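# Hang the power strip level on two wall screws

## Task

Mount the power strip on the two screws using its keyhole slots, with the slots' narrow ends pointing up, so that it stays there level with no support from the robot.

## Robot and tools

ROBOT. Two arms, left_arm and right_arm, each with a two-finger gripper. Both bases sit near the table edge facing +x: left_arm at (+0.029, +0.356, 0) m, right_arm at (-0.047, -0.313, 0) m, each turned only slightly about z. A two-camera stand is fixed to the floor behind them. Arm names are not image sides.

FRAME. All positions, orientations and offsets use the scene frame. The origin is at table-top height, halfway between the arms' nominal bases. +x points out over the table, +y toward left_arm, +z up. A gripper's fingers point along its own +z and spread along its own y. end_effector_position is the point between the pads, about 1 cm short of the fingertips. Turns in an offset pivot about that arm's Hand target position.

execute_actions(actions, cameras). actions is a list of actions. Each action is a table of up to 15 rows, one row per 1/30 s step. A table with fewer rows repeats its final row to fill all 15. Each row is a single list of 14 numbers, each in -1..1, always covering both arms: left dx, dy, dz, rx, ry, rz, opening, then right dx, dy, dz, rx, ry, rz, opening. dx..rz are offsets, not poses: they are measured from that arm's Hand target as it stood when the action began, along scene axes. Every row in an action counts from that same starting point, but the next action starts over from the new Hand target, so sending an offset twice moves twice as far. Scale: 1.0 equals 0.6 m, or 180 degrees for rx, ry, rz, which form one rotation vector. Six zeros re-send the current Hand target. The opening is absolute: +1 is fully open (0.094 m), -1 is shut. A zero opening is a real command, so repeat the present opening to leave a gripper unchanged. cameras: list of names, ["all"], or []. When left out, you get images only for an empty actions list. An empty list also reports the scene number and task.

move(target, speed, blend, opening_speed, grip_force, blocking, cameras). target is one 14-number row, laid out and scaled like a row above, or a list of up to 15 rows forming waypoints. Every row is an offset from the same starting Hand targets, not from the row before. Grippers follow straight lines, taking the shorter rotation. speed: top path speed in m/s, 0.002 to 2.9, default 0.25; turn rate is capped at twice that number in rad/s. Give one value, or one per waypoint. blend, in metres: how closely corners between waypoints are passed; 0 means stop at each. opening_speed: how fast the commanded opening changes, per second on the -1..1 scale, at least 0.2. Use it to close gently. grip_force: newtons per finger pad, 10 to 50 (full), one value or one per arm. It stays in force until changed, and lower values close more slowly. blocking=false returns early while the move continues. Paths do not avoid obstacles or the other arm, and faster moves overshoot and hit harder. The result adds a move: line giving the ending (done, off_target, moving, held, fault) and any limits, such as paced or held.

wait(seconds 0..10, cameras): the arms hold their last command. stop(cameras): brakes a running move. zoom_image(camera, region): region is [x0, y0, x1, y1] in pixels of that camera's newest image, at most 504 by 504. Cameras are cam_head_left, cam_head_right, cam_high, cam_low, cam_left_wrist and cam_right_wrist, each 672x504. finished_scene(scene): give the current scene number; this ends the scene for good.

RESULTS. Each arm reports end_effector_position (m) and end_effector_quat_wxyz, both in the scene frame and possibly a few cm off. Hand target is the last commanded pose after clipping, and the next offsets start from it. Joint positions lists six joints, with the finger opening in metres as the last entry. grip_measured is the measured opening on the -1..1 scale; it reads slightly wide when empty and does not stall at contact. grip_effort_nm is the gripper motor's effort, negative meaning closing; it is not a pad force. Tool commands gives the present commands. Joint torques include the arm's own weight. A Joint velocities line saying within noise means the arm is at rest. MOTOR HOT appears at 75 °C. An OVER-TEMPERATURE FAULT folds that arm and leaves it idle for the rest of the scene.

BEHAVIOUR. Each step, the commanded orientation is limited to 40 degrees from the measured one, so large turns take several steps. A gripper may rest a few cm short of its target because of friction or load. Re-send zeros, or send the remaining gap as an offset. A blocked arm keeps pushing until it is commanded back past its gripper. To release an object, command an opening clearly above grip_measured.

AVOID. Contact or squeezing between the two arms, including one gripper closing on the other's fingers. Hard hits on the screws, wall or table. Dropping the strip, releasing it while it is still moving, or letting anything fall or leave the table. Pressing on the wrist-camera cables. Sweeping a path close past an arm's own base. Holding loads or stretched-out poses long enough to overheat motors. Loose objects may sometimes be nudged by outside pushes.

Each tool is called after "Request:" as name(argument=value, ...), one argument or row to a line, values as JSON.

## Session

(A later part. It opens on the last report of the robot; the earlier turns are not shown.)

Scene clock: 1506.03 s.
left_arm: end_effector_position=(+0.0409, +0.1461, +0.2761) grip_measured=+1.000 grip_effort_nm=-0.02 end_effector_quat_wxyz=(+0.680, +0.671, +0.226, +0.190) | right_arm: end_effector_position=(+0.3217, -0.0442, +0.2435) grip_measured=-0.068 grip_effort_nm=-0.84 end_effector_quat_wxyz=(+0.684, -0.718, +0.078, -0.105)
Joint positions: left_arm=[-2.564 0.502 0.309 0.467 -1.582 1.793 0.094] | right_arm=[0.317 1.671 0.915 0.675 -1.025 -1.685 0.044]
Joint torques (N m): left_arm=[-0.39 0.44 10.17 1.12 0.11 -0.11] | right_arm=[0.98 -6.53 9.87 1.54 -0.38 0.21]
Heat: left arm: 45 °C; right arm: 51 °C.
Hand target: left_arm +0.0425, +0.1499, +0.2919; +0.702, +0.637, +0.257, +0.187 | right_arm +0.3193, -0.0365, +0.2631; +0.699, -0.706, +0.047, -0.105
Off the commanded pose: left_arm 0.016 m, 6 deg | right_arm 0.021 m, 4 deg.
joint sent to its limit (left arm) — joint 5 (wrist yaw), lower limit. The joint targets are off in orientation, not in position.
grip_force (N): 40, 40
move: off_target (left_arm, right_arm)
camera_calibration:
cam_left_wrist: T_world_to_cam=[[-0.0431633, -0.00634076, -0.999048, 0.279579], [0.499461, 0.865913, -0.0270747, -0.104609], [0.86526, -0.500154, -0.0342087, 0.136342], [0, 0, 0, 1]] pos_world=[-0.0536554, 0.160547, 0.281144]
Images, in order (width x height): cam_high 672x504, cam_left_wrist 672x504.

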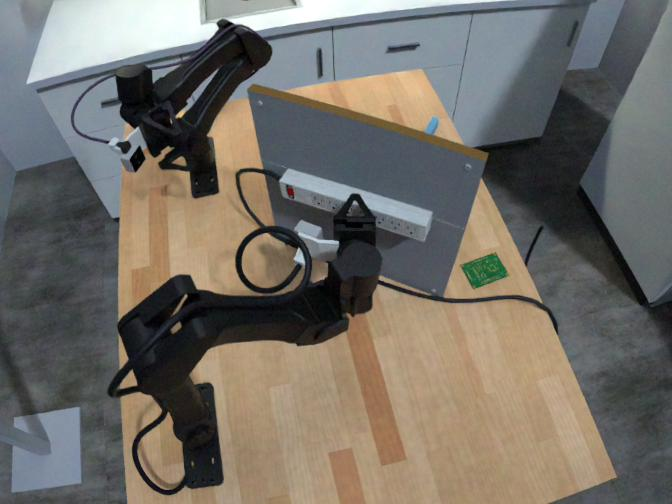

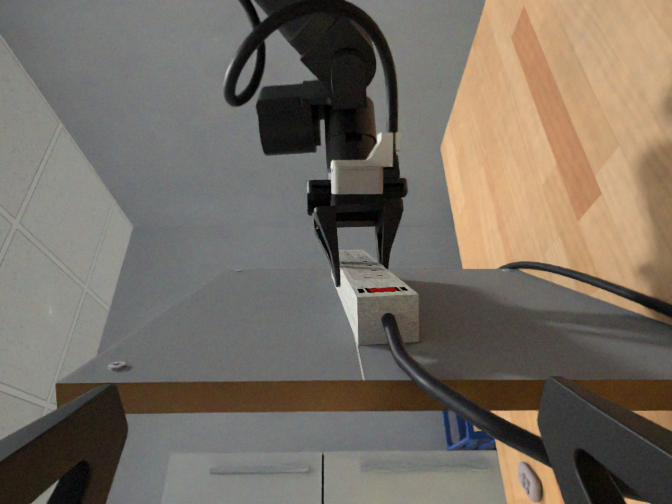

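Request:
move(
  target=[0,0,0,0,0,0,1,0.001,0.001,-0.006,0.01,0.012,0,-0.4],
  speed=0.02,
  cameras=["cam_high","cam_left_wrist"],
)

Request:
zoom_image(
  camera="cam_high",
  region=[240, 130, 440, 290],
)

Request:
zoom_image(
  camera="cam_left_wrist",
  region=[270, 220, 430, 400],
)

Scene clock: 1514.63 s.
left_arm: end_effector_position=(+0.0409, +0.1461, +0.2761) grip_measured=+1.000 grip_effort_nm=-0.02 end_effector_quat_wxyz=(+0.680, +0.671, +0.226, +0.190) | right_arm: end_effector_position=(+0.3220, -0.0439, +0.2446) grip_measured=-0.068 grip_effort_nm=-0.84 end_effector_quat_wxyz=(+0.693, -0.711, +0.074, -0.097)
Joint positions: left_arm=[-2.564 0.502 0.309 0.467 -1.582 1.793 0.094] | right_arm=[0.312 1.693 0.915 0.734 -1.048 -1.643 0.044]
Joint torques (N m): left_arm=[-0.39 0.39 10.15 1.12 0.1 -0.11] | right_arm=[1.62 -6.49 8.46 1.75 -0.19 0.63]
Heat: left arm: 45 °C; right arm: 51 °C.
Hand target: left_arm +0.0425, +0.1499, +0.2919; +0.702, +0.637, +0.257, +0.187 | right_arm +0.3199, -0.0359, +0.2595; +0.708, -0.697, +0.062, -0.091
Off the commanded pose: left_arm 0.016 m, 6 deg | right_arm 0.017 m, 3 deg.
joint sent to its limit (left arm) — joint 5 (wrist yaw), lower limit. The joint targets are off in orientation, not in position.
grip_force (N): 40, 40
move: off_target (left_arm, right_arm)
camera_calibration:
cam_left_wrist: T_world_to_cam=[[-0.0431633, -0.00634076, -0.999048, 0.279579], [0.499461, 0.865913, -0.0270747, -0.104609], [0.86526, -0.500154, -0.0342087, 0.136342], [0, 0, 0, 1]] pos_world=[-0.0536554, 0.160547, 0.281144]
Images, in order (width x height): cam_high 672x504, cam_left_wrist 672x504.

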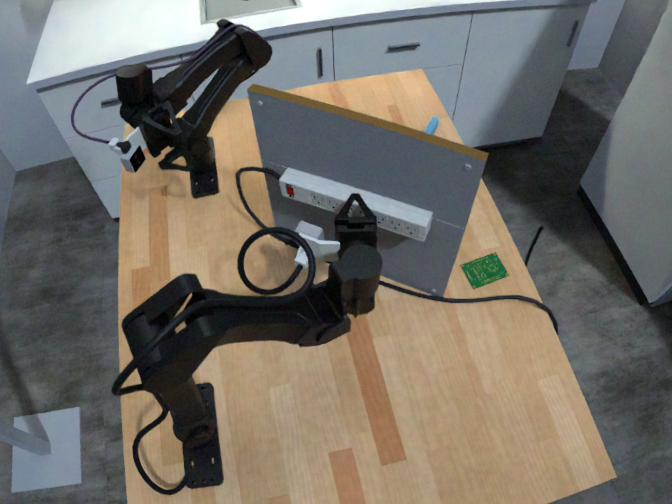

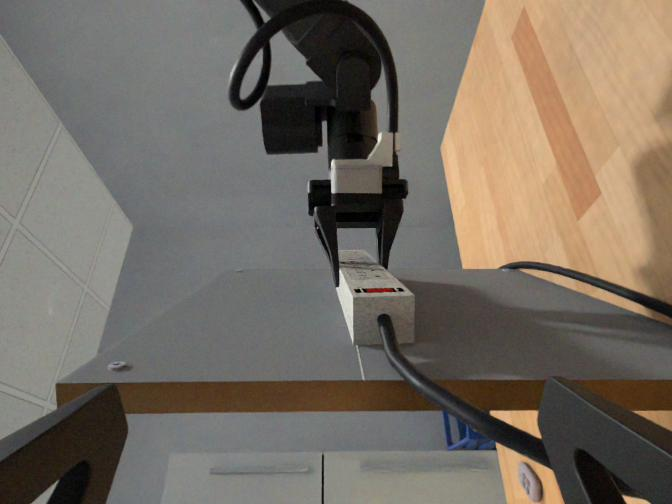

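Scaled by 2.520.

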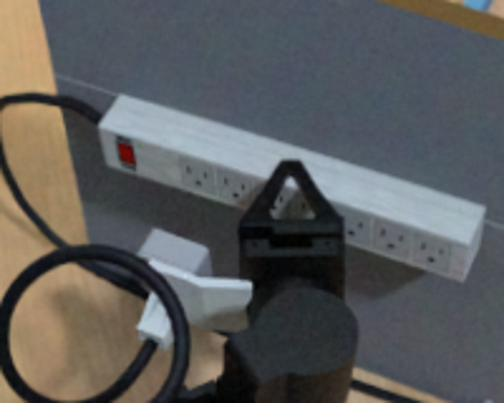

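Scaled by 2.800.

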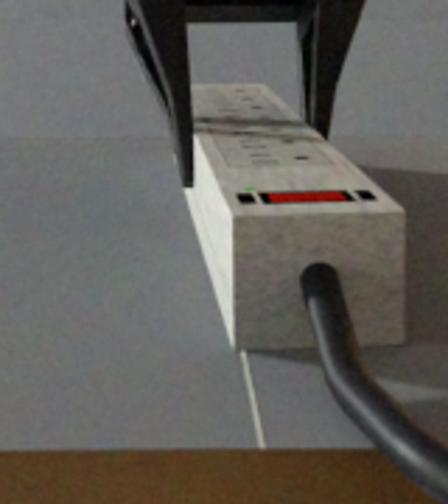

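Request:
move(
  target=[0,0,0,0,0,0,1,-0.001,-0.002,-0.012,0.006,0.007,-0.003,-0.4],
  speed=0.02,
  cameras=["cam_high","cam_left_wrist"],
)

Request:
zoom_image(
  camera="cam_high",
  region=[240, 130, 440, 290],
)

Request:
zoom_image(
  camera="cam_left_wrist",
  region=[270, 220, 430, 400],
)

Scene clock: 1520.63 s.
left_arm: end_effector_position=(+0.0409, +0.1461, +0.2761) grip_measured=+1.000 grip_effort_nm=-0.02 end_effector_quat_wxyz=(+0.680, +0.671, +0.226, +0.190) | right_arm: end_effector_position=(+0.3224, -0.0438, +0.2454) grip_measured=-0.068 grip_effort_nm=-0.84 end_effector_quat_wxyz=(+0.702, -0.701, +0.076, -0.095)
Joint positions: left_arm=[-2.564 0.502 0.309 0.467 -1.582 1.793 0.094] | right_arm=[0.312 1.711 0.9 0.821 -1.049 -1.589 0.044]
Joint torques (N m): left_arm=[-0.39 0.43 10.15 1.14 0.1 -0.11] | right_arm=[1.68 -6.82 6.71 1.7 -0.06 0.6]
Heat: left arm: 45 °C; right arm: 51 °C.
Hand target: left_arm +0.0425, +0.1499, +0.2919; +0.702, +0.637, +0.257, +0.187 | right_arm +0.3193, -0.0370, +0.2525; +0.714, -0.691, +0.074, -0.086
Off the commanded pose: left_arm 0.016 m, 6 deg | right_arm 0.010 m, 2 deg.
joint sent to its limit (left arm) — joint 5 (wrist yaw), lower limit. The joint targets are off in orientation, not in position.
grip_force (N): 40, 40
move: off_target (left_arm)
camera_calibration:
cam_left_wrist: T_world_to_cam=[[-0.0431633, -0.00634076, -0.999048, 0.279579], [0.499461, 0.865913, -0.0270747, -0.104609], [0.86526, -0.500154, -0.0342087, 0.136342], [0, 0, 0, 1]] pos_world=[-0.0536554, 0.160547, 0.281144]
Images, in order (width x height): cam_high 672x504, cam_left_wrist 672x504.

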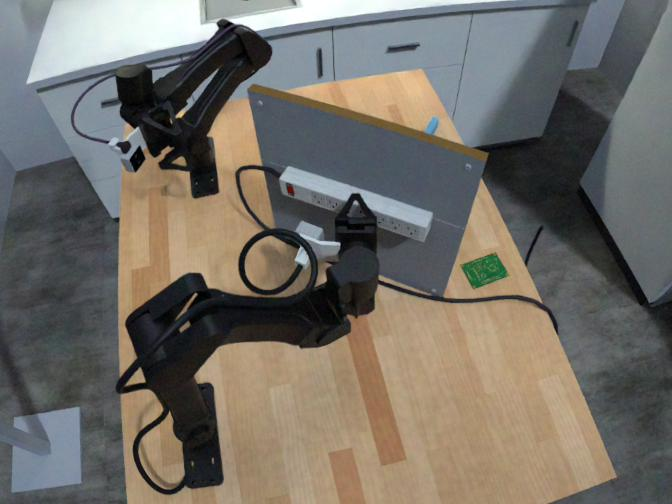

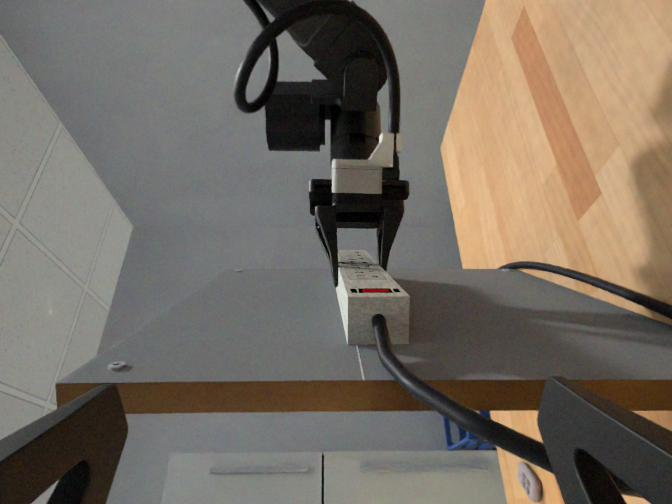

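Scaled by 2.520.

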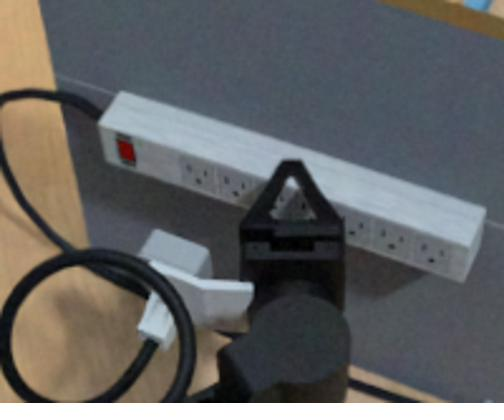

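Scaled by 2.800.

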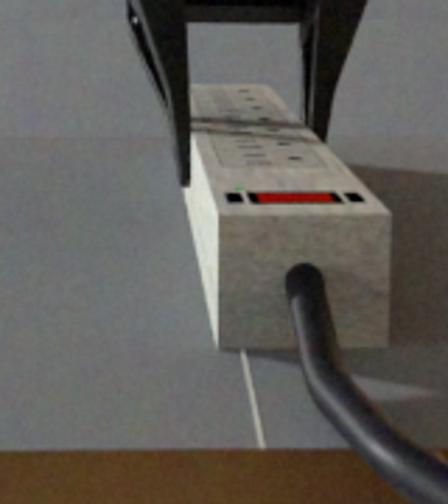

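Request:
move(
  target=[0,0,0,0,0,0,1,-0.004,-0.005,-0.004,0,0,-0.008,-0.4],
  speed=0.02,
  cameras=["cam_high","cam_left_wrist"],
)

Request:
zoom_image(
  camera="cam_high",
  region=[240, 130, 440, 290],
)

Request:
zoom_image(
  camera="cam_left_wrist",
  region=[270, 220, 430, 400],
)

Scene clock: 1526.93 s.
left_arm: end_effector_position=(+0.0409, +0.1461, +0.2761) grip_measured=+1.000 grip_effort_nm=-0.02 end_effector_quat_wxyz=(+0.680, +0.671, +0.226, +0.190) | right_arm: end_effector_position=(+0.3217, -0.0444, +0.2377) grip_measured=-0.068 grip_effort_nm=-0.84 end_effector_quat_wxyz=(+0.700, -0.702, +0.091, -0.094)
Joint positions: left_arm=[-2.564 0.502 0.309 0.467 -1.582 1.793 0.094] | right_arm=[0.316 1.711 0.873 0.835 -1.025 -1.578 0.044]
Joint torques (N m): left_arm=[-0.4 0.42 10.15 1.12 0.1 -0.11] | right_arm=[1.26 -7.69 6.22 1.72 -0.01 0.49]
Heat: left arm: 45 °C; right arm: 51 °C.
Hand target: left_arm +0.0425, +0.1499, +0.2919; +0.702, +0.637, +0.257, +0.187 | right_arm +0.3169, -0.0401, +0.2500; +0.713, -0.690, +0.083, -0.095
Off the commanded pose: left_arm 0.016 m, 6 deg | right_arm 0.014 m, 2 deg.
joint sent to its limit (left arm) — joint 5 (wrist yaw), lower limit. The joint targets are off in orientation, not in position.
grip_force (N): 40, 40
move: off_target (left_arm, right_arm)
camera_calibration:
cam_left_wrist: T_world_to_cam=[[-0.0431633, -0.00634076, -0.999048, 0.279579], [0.499461, 0.865913, -0.0270747, -0.104609], [0.86526, -0.500154, -0.0342087, 0.136342], [0, 0, 0, 1]] pos_world=[-0.0536554, 0.160547, 0.281144]
Images, in order (width x height): cam_high 672x504, cam_left_wrist 672x504.

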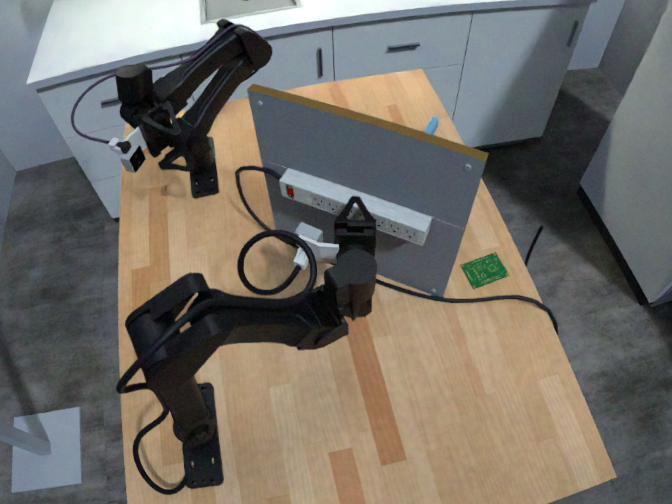

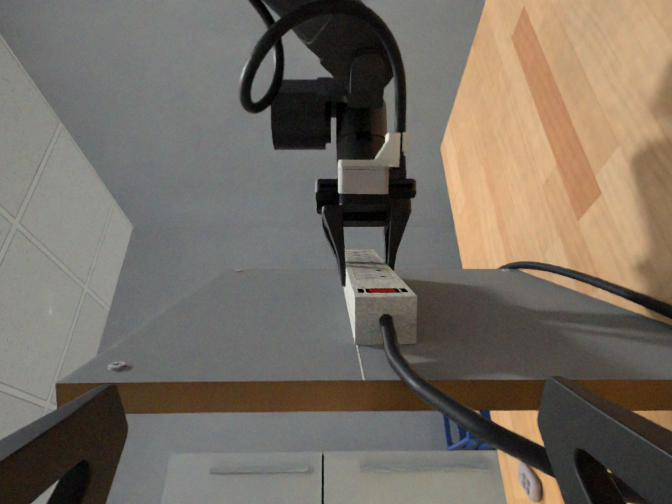

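Scaled by 2.520.

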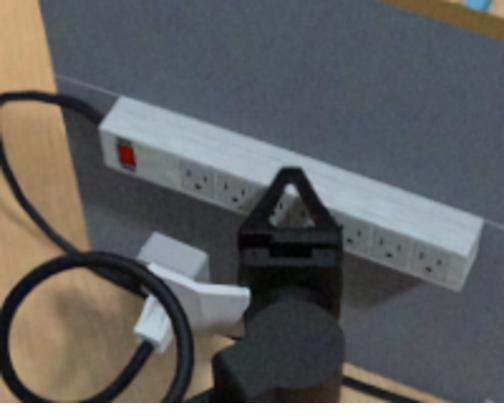

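Scaled by 2.800.

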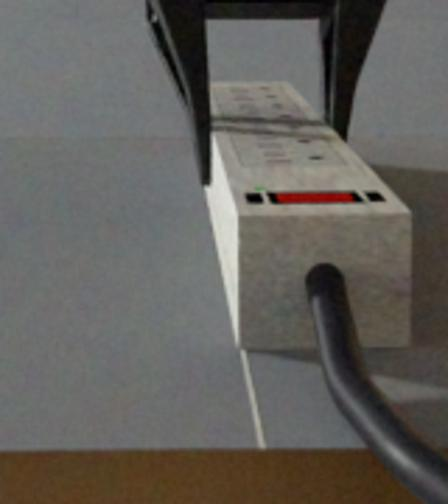

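Request:
move(
  target=[0,0,0,0,0,0,1,0.005,0.006,0.002,0,0,0.008,-0.4],
  speed=0.02,
  cameras=["cam_high","cam_left_wrist"],
)

Request:
zoom_image(
  camera="cam_high",
  region=[240, 130, 440, 290],
)

Request:
zoom_image(
  camera="cam_left_wrist",
  region=[270, 220, 430, 400],
)

Scene clock: 1532.17 s.
left_arm: end_effector_position=(+0.0409, +0.1461, +0.2761) grip_measured=+1.000 grip_effort_nm=-0.02 end_effector_quat_wxyz=(+0.680, +0.671, +0.226, +0.190) | right_arm: end_effector_position=(+0.3221, -0.0439, +0.2354) grip_measured=-0.068 grip_effort_nm=-0.84 end_effector_quat_wxyz=(+0.701, -0.702, +0.092, -0.091)
Joint positions: left_arm=[-2.564 0.502 0.309 0.467 -1.582 1.793 0.094] | right_arm=[0.316 1.719 0.873 0.843 -1.029 -1.573 0.044]
Joint torques (N m): left_arm=[-0.43 0.39 10.14 1.12 0.1 -0.11] | right_arm=[1.24 -6.65 8.66 1.59 -0.18 0.43]
Heat: left arm: 45 °C; right arm: 51 °C.
Hand target: left_arm +0.0425, +0.1499, +0.2919; +0.702, +0.637, +0.257, +0.187 | right_arm +0.3200, -0.0366, +0.2512; +0.714, -0.691, +0.074, -0.086
Off the commanded pose: left_arm 0.016 m, 6 deg | right_arm 0.018 m, 3 deg.
joint sent to its limit (left arm) — joint 5 (wrist yaw), lower limit. The joint targets are off in orientation, not in position.
grip_force (N): 40, 40
move: off_target (left_arm, right_arm)
camera_calibration:
cam_left_wrist: T_world_to_cam=[[-0.0431633, -0.00634076, -0.999048, 0.279579], [0.499461, 0.865913, -0.0270747, -0.104609], [0.86526, -0.500154, -0.0342087, 0.136342], [0, 0, 0, 1]] pos_world=[-0.0536554, 0.160547, 0.281144]
Images, in order (width x height): cam_high 672x504, cam_left_wrist 672x504.

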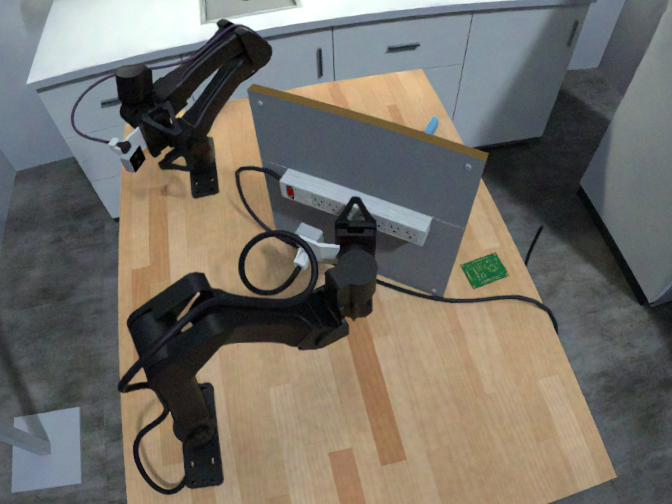

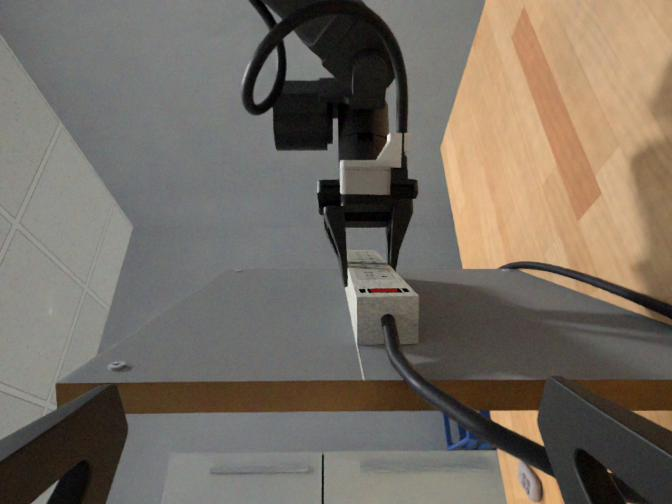

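Scaled by 2.520.

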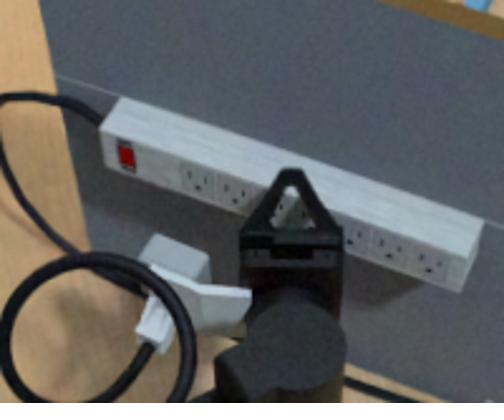

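Scaled by 2.800.

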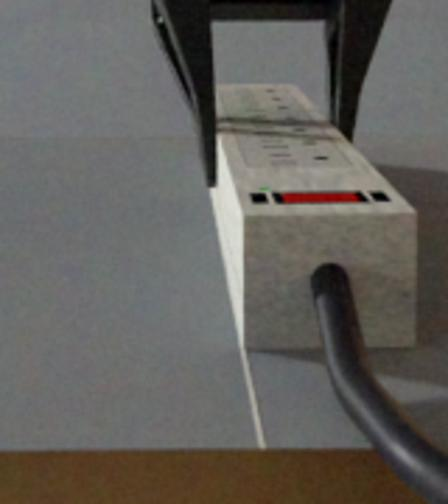

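Request:
move(
  target=[0,0,0,0,0,0,1,0.003,0.003,0.006,-0.003,-0.004,0.004,-0.4],
  speed=0.02,
  cameras=["cam_high","cam_left_wrist"],
)

Request:
zoom_image(
  camera="cam_high",
  region=[240, 130, 440, 290],
)

Request:
zoom_image(
  camera="cam_left_wrist",
  region=[270, 220, 430, 400],
)

Scene clock: 1538.87 s.
left_arm: end_effector_position=(+0.0409, +0.1461, +0.2761) grip_measured=+1.000 grip_effort_nm=-0.02 end_effector_quat_wxyz=(+0.680, +0.671, +0.226, +0.190) | right_arm: end_effector_position=(+0.3219, -0.0437, +0.2354) grip_measured=-0.068 grip_effort_nm=-0.84 end_effector_quat_wxyz=(+0.700, -0.702, +0.091, -0.090)
Joint positions: left_arm=[-2.564 0.502 0.309 0.467 -1.582 1.793 0.094] | right_arm=[0.316 1.719 0.875 0.838 -1.032 -1.575 0.044]
Joint torques (N m): left_arm=[-0.4 0.39 10.17 1.13 0.1 -0.11] | right_arm=[1.31 -6.72 10.65 1.35 -0.31 0.26]
Heat: left arm: 45 °C; right arm: 51 °C.
Hand target: left_arm +0.0425, +0.1499, +0.2919; +0.702, +0.637, +0.257, +0.187 | right_arm +0.3218, -0.0347, +0.2548; +0.712, -0.694, +0.065, -0.086
Off the commanded pose: left_arm 0.016 m, 6 deg | right_arm 0.021 m, 3 deg.
joint sent to its limit (left arm) — joint 5 (wrist yaw), lower limit. The joint targets are off in orientation, not in position.
grip_force (N): 40, 40
move: off_target (left_arm, right_arm)
camera_calibration:
cam_left_wrist: T_world_to_cam=[[-0.0431633, -0.00634076, -0.999048, 0.279579], [0.499461, 0.865913, -0.0270747, -0.104609], [0.86526, -0.500154, -0.0342087, 0.136342], [0, 0, 0, 1]] pos_world=[-0.0536554, 0.160547, 0.281144]
Images, in order (width x height): cam_high 672x504, cam_left_wrist 672x504.

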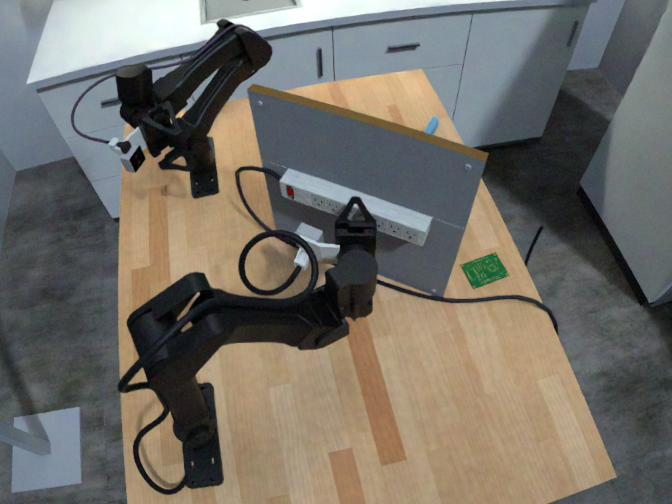

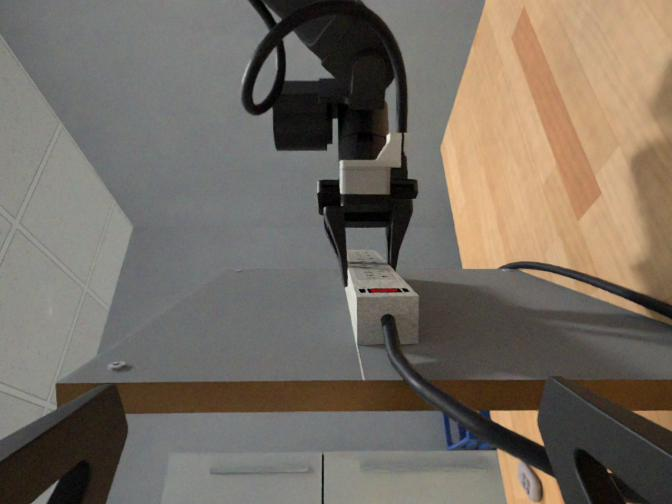

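Scaled by 2.520.

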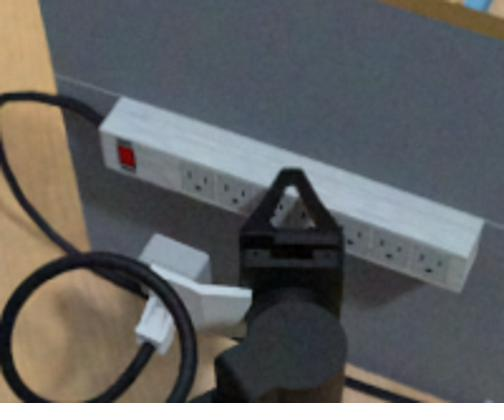

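Scaled by 2.800.

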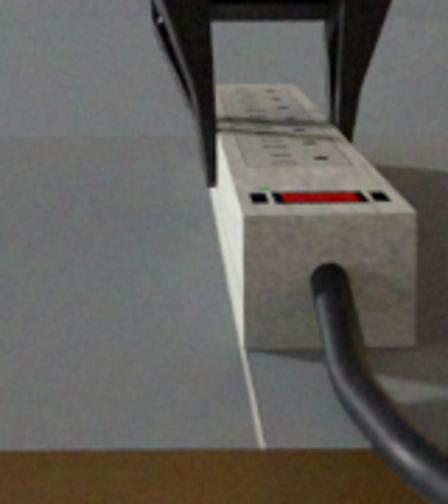

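Request:
move(
  target=[0,0,0,0,0,0,1,0.001,0.001,0.010,-0.004,-0.005,0.003,-0.4],
  speed=0.02,
  cameras=["cam_high","cam_left_wrist"],
)

Request:
zoom_image(
  camera="cam_high",
  region=[240, 130, 440, 290],
)

Request:
zoom_image(
  camera="cam_left_wrist",
  region=[270, 220, 430, 400],
)

Scene clock: 1544.67 s.
left_arm: end_effector_position=(+0.0409, +0.1461, +0.2761) grip_measured=+1.000 grip_effort_nm=-0.02 end_effector_quat_wxyz=(+0.680, +0.671, +0.226, +0.190) | right_arm: end_effector_position=(+0.3218, -0.0438, +0.2355) grip_measured=-0.068 grip_effort_nm=-0.84 end_effector_quat_wxyz=(+0.697, -0.707, +0.087, -0.083)
Joint positions: left_arm=[-2.564 0.502 0.309 0.467 -1.582 1.793 0.094] | right_arm=[0.312 1.719 0.892 0.799 -1.053 -1.591 0.044]
Joint torques (N m): left_arm=[-0.38 0.42 10.18 1.12 0.1 -0.12] | right_arm=[1.65 -7.58 11.12 1.2 -0.18 0.1]
Heat: left arm: 45 °C; right arm: 50 °C.
Hand target: left_arm +0.0425, +0.1499, +0.2919; +0.702, +0.637, +0.257, +0.187 | right_arm +0.3223, -0.0341, +0.2608; +0.708, -0.698, +0.055, -0.088
Off the commanded pose: left_arm 0.016 m, 6 deg | right_arm 0.027 m, 4 deg.
joint sent to its limit (left arm) — joint 5 (wrist yaw), lower limit. The joint targets are off in orientation, not in position.
grip_force (N): 40, 40
move: off_target (left_arm, right_arm)
camera_calibration:
cam_left_wrist: T_world_to_cam=[[-0.0431633, -0.00634076, -0.999048, 0.279579], [0.499461, 0.865913, -0.0270747, -0.104609], [0.86526, -0.500154, -0.0342087, 0.136342], [0, 0, 0, 1]] pos_world=[-0.0536554, 0.160547, 0.281144]
Images, in order (width x height): cam_high 672x504, cam_left_wrist 672x504.

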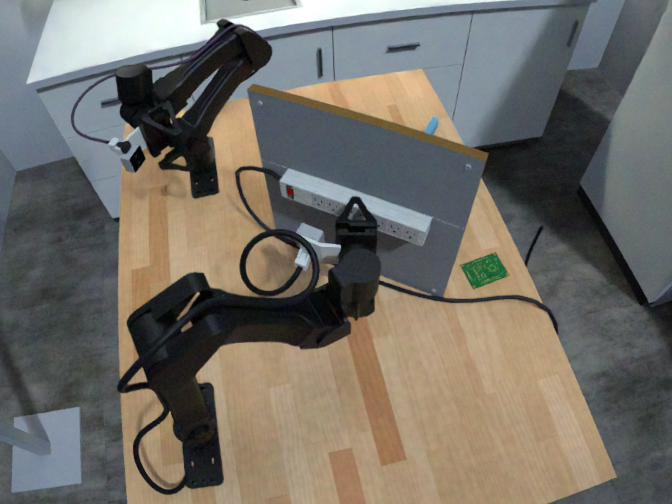

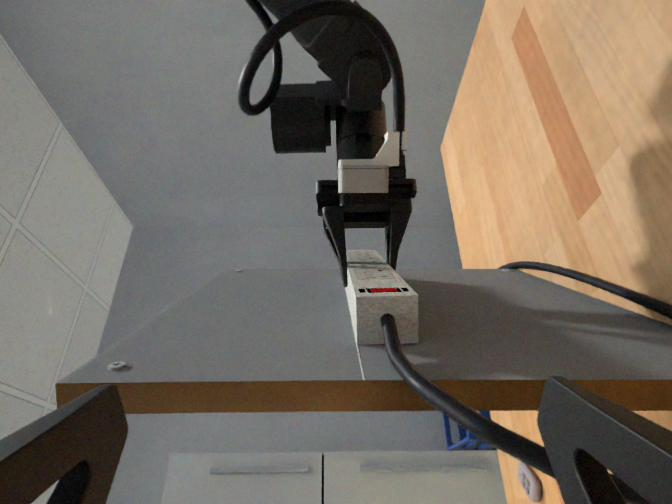

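Scaled by 2.520.

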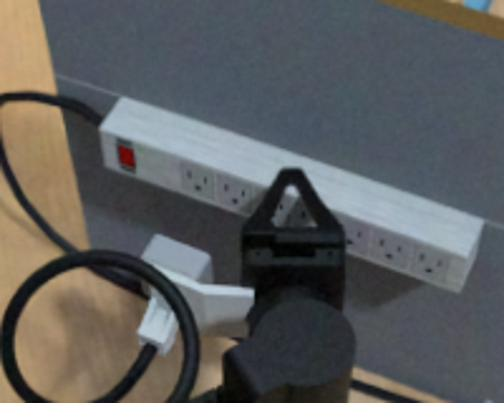

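Scaled by 2.800.

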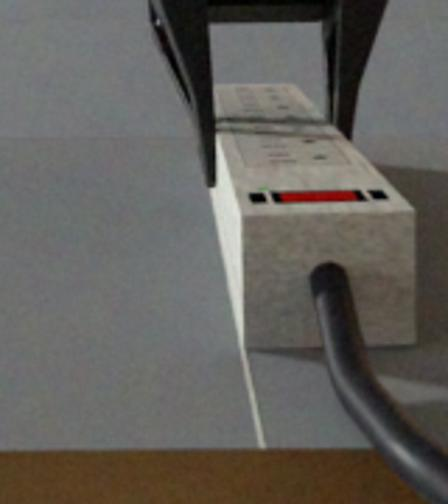

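Request:
move(
  target=[0,0,0,0,0,0,1,-0.001,-0.002,0.012,-0.003,-0.004,0.003,-0.4],
  speed=0.02,
  cameras=["cam_high","cam_left_wrist"],
)

Request:
zoom_image(
  camera="cam_high",
  region=[240, 130, 440, 290],
)

Request:
zoom_image(
  camera="cam_left_wrist",
  region=[270, 220, 430, 400],
)

Scene clock: 1550.23 s.
left_arm: end_effector_position=(+0.0409, +0.1461, +0.2761) grip_measured=+1.000 grip_effort_nm=-0.02 end_effector_quat_wxyz=(+0.680, +0.671, +0.226, +0.190) | right_arm: end_effector_position=(+0.3216, -0.0440, +0.2357) grip_measured=-0.068 grip_effort_nm=-0.84 end_effector_quat_wxyz=(+0.694, -0.712, +0.082, -0.073)
Joint positions: left_arm=[-2.564 0.502 0.309 0.467 -1.582 1.793 0.094] | right_arm=[0.306 1.719 0.914 0.748 -1.077 -1.612 0.044]
Joint torques (N m): left_arm=[-0.38 0.39 10.19 1.13 0.1 -0.11] | right_arm=[1.63 -8.84 11.21 1.13 -0.13 0.08]
Heat: left arm: 45 °C; right arm: 49 °C.
Hand target: left_arm +0.0425, +0.1499, +0.2919; +0.702, +0.637, +0.257, +0.187 | right_arm +0.3217, -0.0352, +0.2680; +0.706, -0.701, +0.047, -0.090
Off the commanded pose: left_arm 0.016 m, 6 deg | right_arm 0.033 m, 5 deg.
joint sent to its limit (left arm) — joint 5 (wrist yaw), lower limit. The joint targets are off in orientation, not in position.
grip_force (N): 40, 40
move: off_target (left_arm, right_arm)
camera_calibration:
cam_left_wrist: T_world_to_cam=[[-0.0431633, -0.00634076, -0.999048, 0.279579], [0.499461, 0.865913, -0.0270747, -0.104609], [0.86526, -0.500154, -0.0342087, 0.136342], [0, 0, 0, 1]] pos_world=[-0.0536554, 0.160547, 0.281144]
Images, in order (width x height): cam_high 672x504, cam_left_wrist 672x504.

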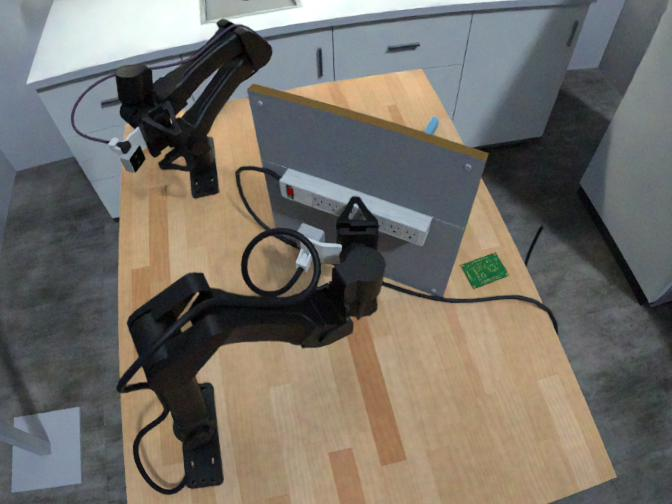

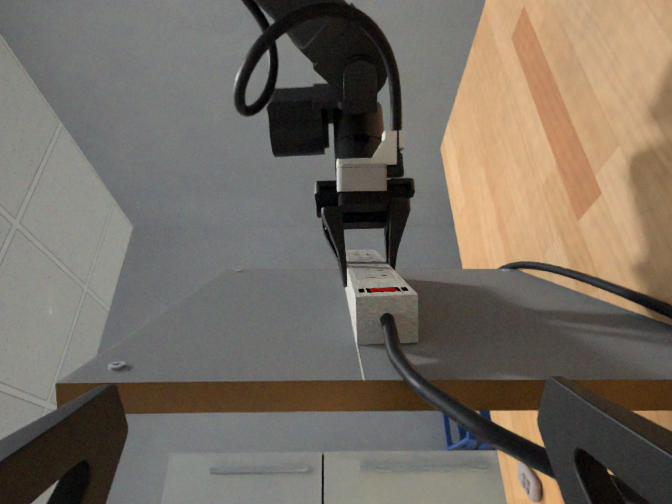

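Scaled by 2.520.

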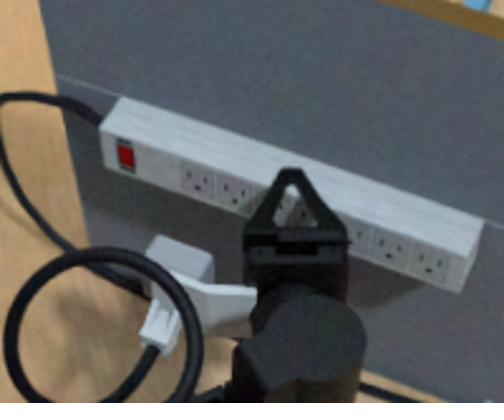

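Scaled by 2.800.

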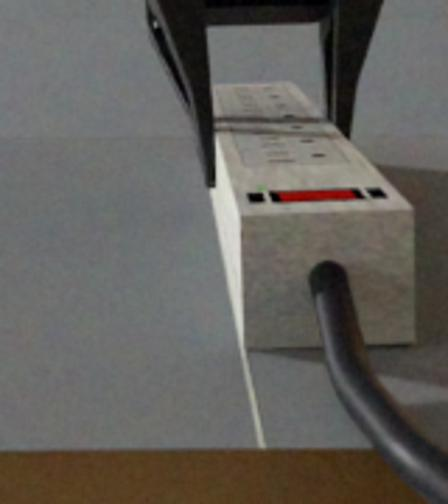

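Request:
move(
  target=[
    [0,0,0,0,0,0,1,-0.004,-0.006,0.008,0,0,-0.006,-0.4],
    [0,0,0,0,0,0,1,0.001,0.001,0.012,0,0,0.004,-0.4],
  ],
  speed=0.02,
  cameras=["cam_high","cam_left_wrist"],
)

Request:
zoom_image(
  camera="cam_high",
  region=[240, 130, 440, 290],
)

Request:
zoom_image(
  camera="cam_left_wrist",
  region=[270, 220, 430, 400],
)

Scene clock: 1557.87 s.
left_arm: end_effector_position=(+0.0409, +0.1461, +0.2761) grip_measured=+1.000 grip_effort_nm=-0.02 end_effector_quat_wxyz=(+0.680, +0.671, +0.226, +0.190) | right_arm: end_effector_position=(+0.3213, -0.0444, +0.2368) grip_measured=-0.068 grip_effort_nm=-0.84 end_effector_quat_wxyz=(+0.689, -0.717, +0.084, -0.067)
Joint positions: left_arm=[-2.564 0.502 0.309 0.467 -1.582 1.793 0.094] | right_arm=[0.304 1.709 0.931 0.687 -1.084 -1.633 0.044]
Joint torques (N m): left_arm=[-0.42 0.4 10.15 1.13 0.09 -0.11] | right_arm=[1.5 -8.64 12.36 1.47 -0.23 0.19]
Heat: left arm: 45 °C; right arm: 49 °C.
Hand target: left_arm +0.0425, +0.1499, +0.2919; +0.702, +0.637, +0.257, +0.187 | right_arm +0.3223, -0.0347, +0.2752; +0.706, -0.702, +0.043, -0.085
Off the commanded pose: left_arm 0.016 m, 6 deg | right_arm 0.040 m, 6 deg.
joint sent to its limit (left arm) — joint 5 (wrist yaw), lower limit. The joint targets are off in orientation, not in position.
grip_force (N): 40, 40
move: off_target (left_arm, right_arm)
camera_calibration:
cam_left_wrist: T_world_to_cam=[[-0.0431633, -0.00634076, -0.999048, 0.279579], [0.499461, 0.865913, -0.0270747, -0.104609], [0.86526, -0.500154, -0.0342087, 0.136342], [0, 0, 0, 1]] pos_world=[-0.0536554, 0.160547, 0.281144]
Images, in order (width x height): cam_high 672x504, cam_left_wrist 672x504.

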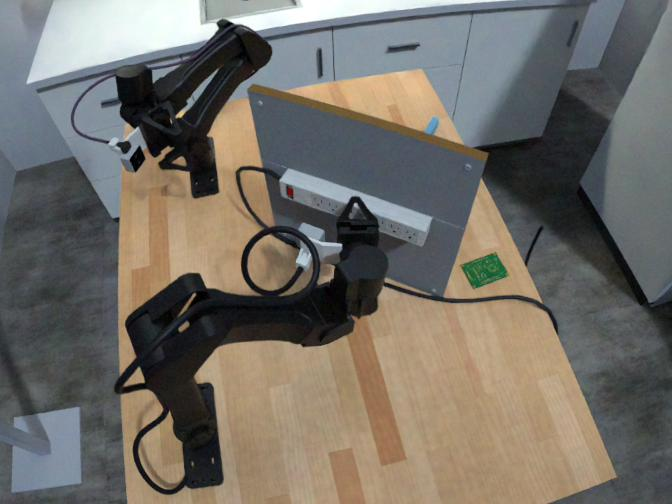

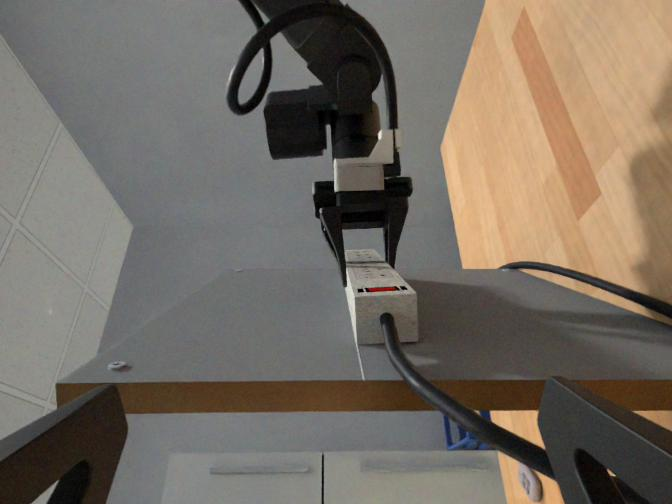

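Scaled by 2.520.

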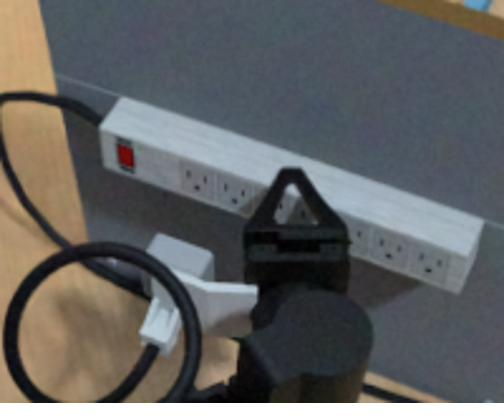

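Scaled by 2.800.

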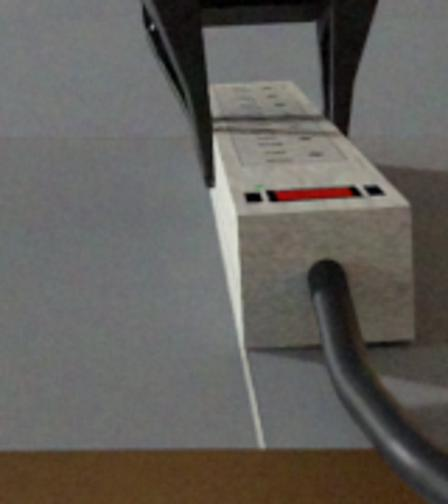

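Request:
execute_actions(
  actions=[],
)

Request:
zoom_image(
  camera="cam_low",
  region=[100, 150, 340, 330],
)

Request:
zoom_image(
  camera="cam_high",
  region=[370, 180, 470, 260],
)

Scene clock: 1562.50 s.
left_arm: end_effector_position=(+0.0409, +0.1461, +0.2761) grip_measured=+1.000 grip_effort_nm=-0.02 end_effector_quat_wxyz=(+0.680, +0.671, +0.226, +0.190) | right_arm: end_effector_position=(+0.3213, -0.0444, +0.2368) grip_measured=-0.068 grip_effort_nm=-0.84 end_effector_quat_wxyz=(+0.689, -0.717, +0.084, -0.067)
Joint positions: left_arm=[-2.564 0.502 0.309 0.467 -1.582 1.793 0.094] | right_arm=[0.304 1.709 0.931 0.687 -1.084 -1.633 0.044]
Joint velocities: within noise
Joint torques (N m): left_arm=[-0.42 0.42 10.13 1.12 0.11 -0.11] | right_arm=[1.51 -8.46 12.23 1.46 -0.18 0.21]
Heat: left arm: 45 °C; right arm: 49 °C.
Hand target: left_arm +0.0425, +0.1499, +0.2919; +0.702, +0.637, +0.257, +0.187 | right_arm +0.3223, -0.0347, +0.2752; +0.706, -0.702, +0.043, -0.085
Tool commands: left_gripper/opening=+1.0 right_gripper/opening=-0.4
Off the commanded pose: left_arm 0.016 m, 6 deg | right_arm 0.040 m, 6 deg.
grip_force (N): 40, 40
camera_calibration:
cam_left_wrist: T_world_to_cam=[[-0.0431633, -0.00634076, -0.999048, 0.279579], [0.499461, 0.865913, -0.0270747, -0.104609], [0.86526, -0.500154, -0.0342087, 0.136342], [0, 0, 0, 1]] pos_world=[-0.0536554, 0.160547, 0.281144]
cam_right_wrist: T_world_to_cam=[[-0.010339, 0.0147529, 0.999838, -0.236332], [0.790637, -0.612044, 0.0172066, -0.245977], [0.612198, 0.790686, -0.00533622, -0.0659027], [0, 0, 0, 1]] pos_world=[0.23238, -0.0949536, 0.240174]

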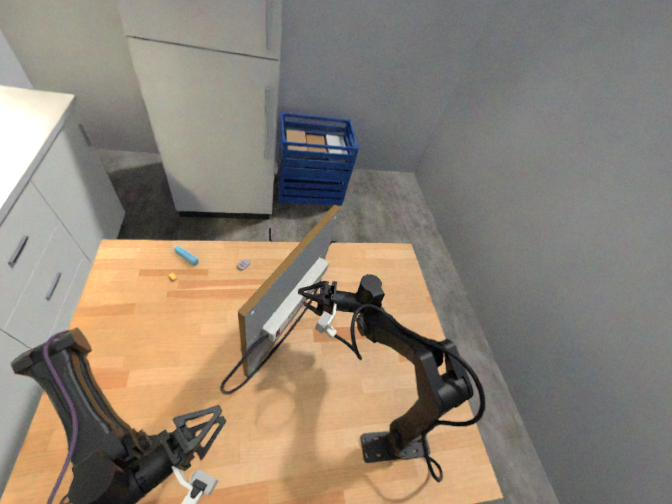

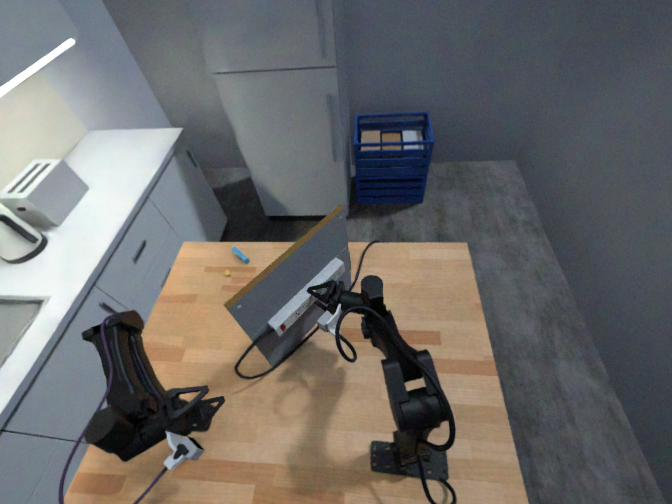

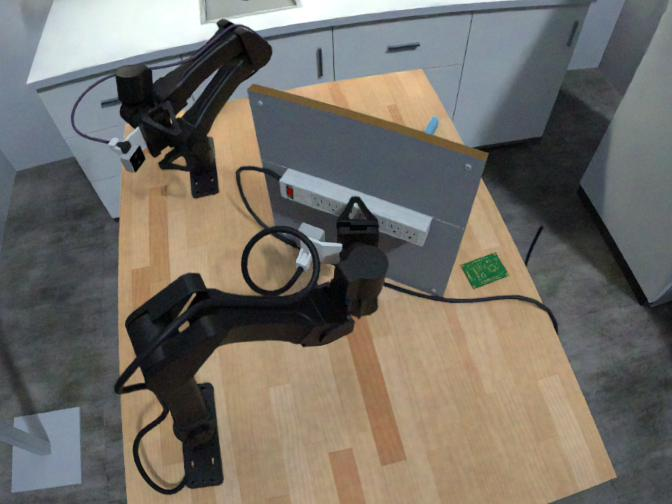

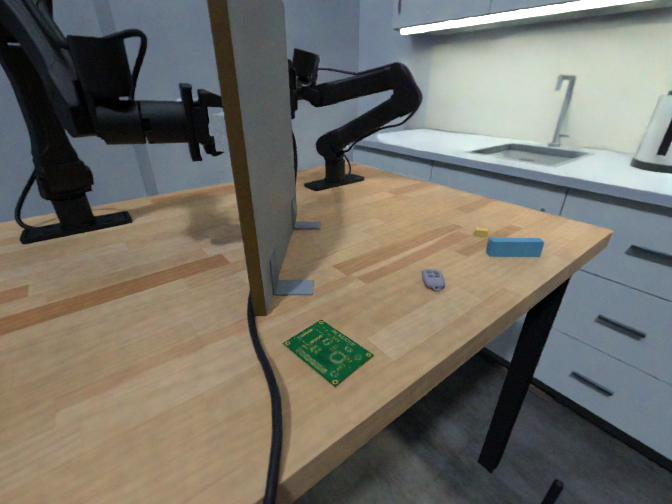

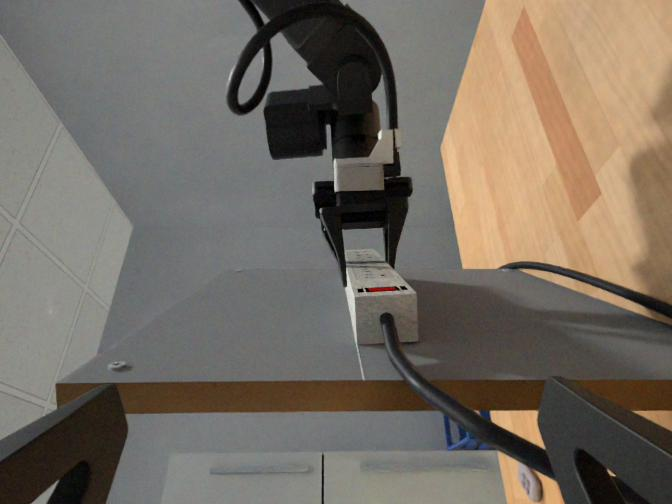

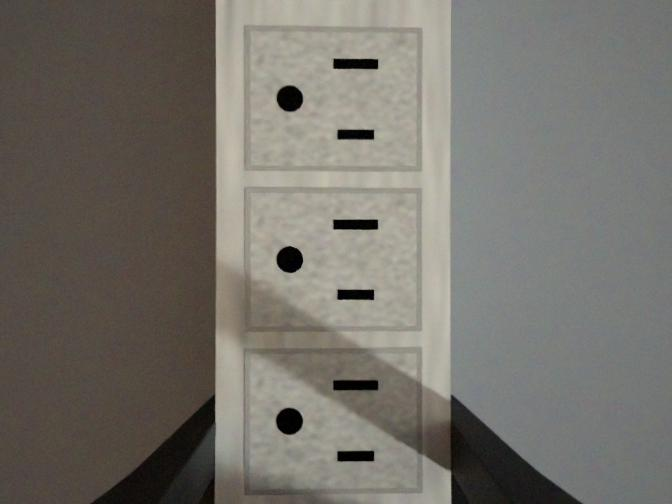

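Scaled by 2.100.

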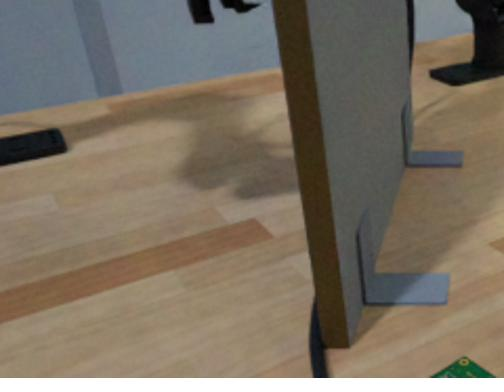

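Scaled by 5.040.

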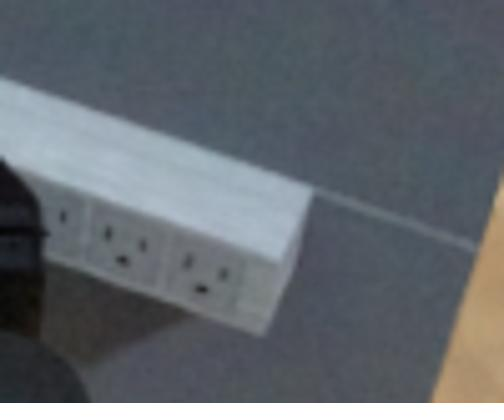

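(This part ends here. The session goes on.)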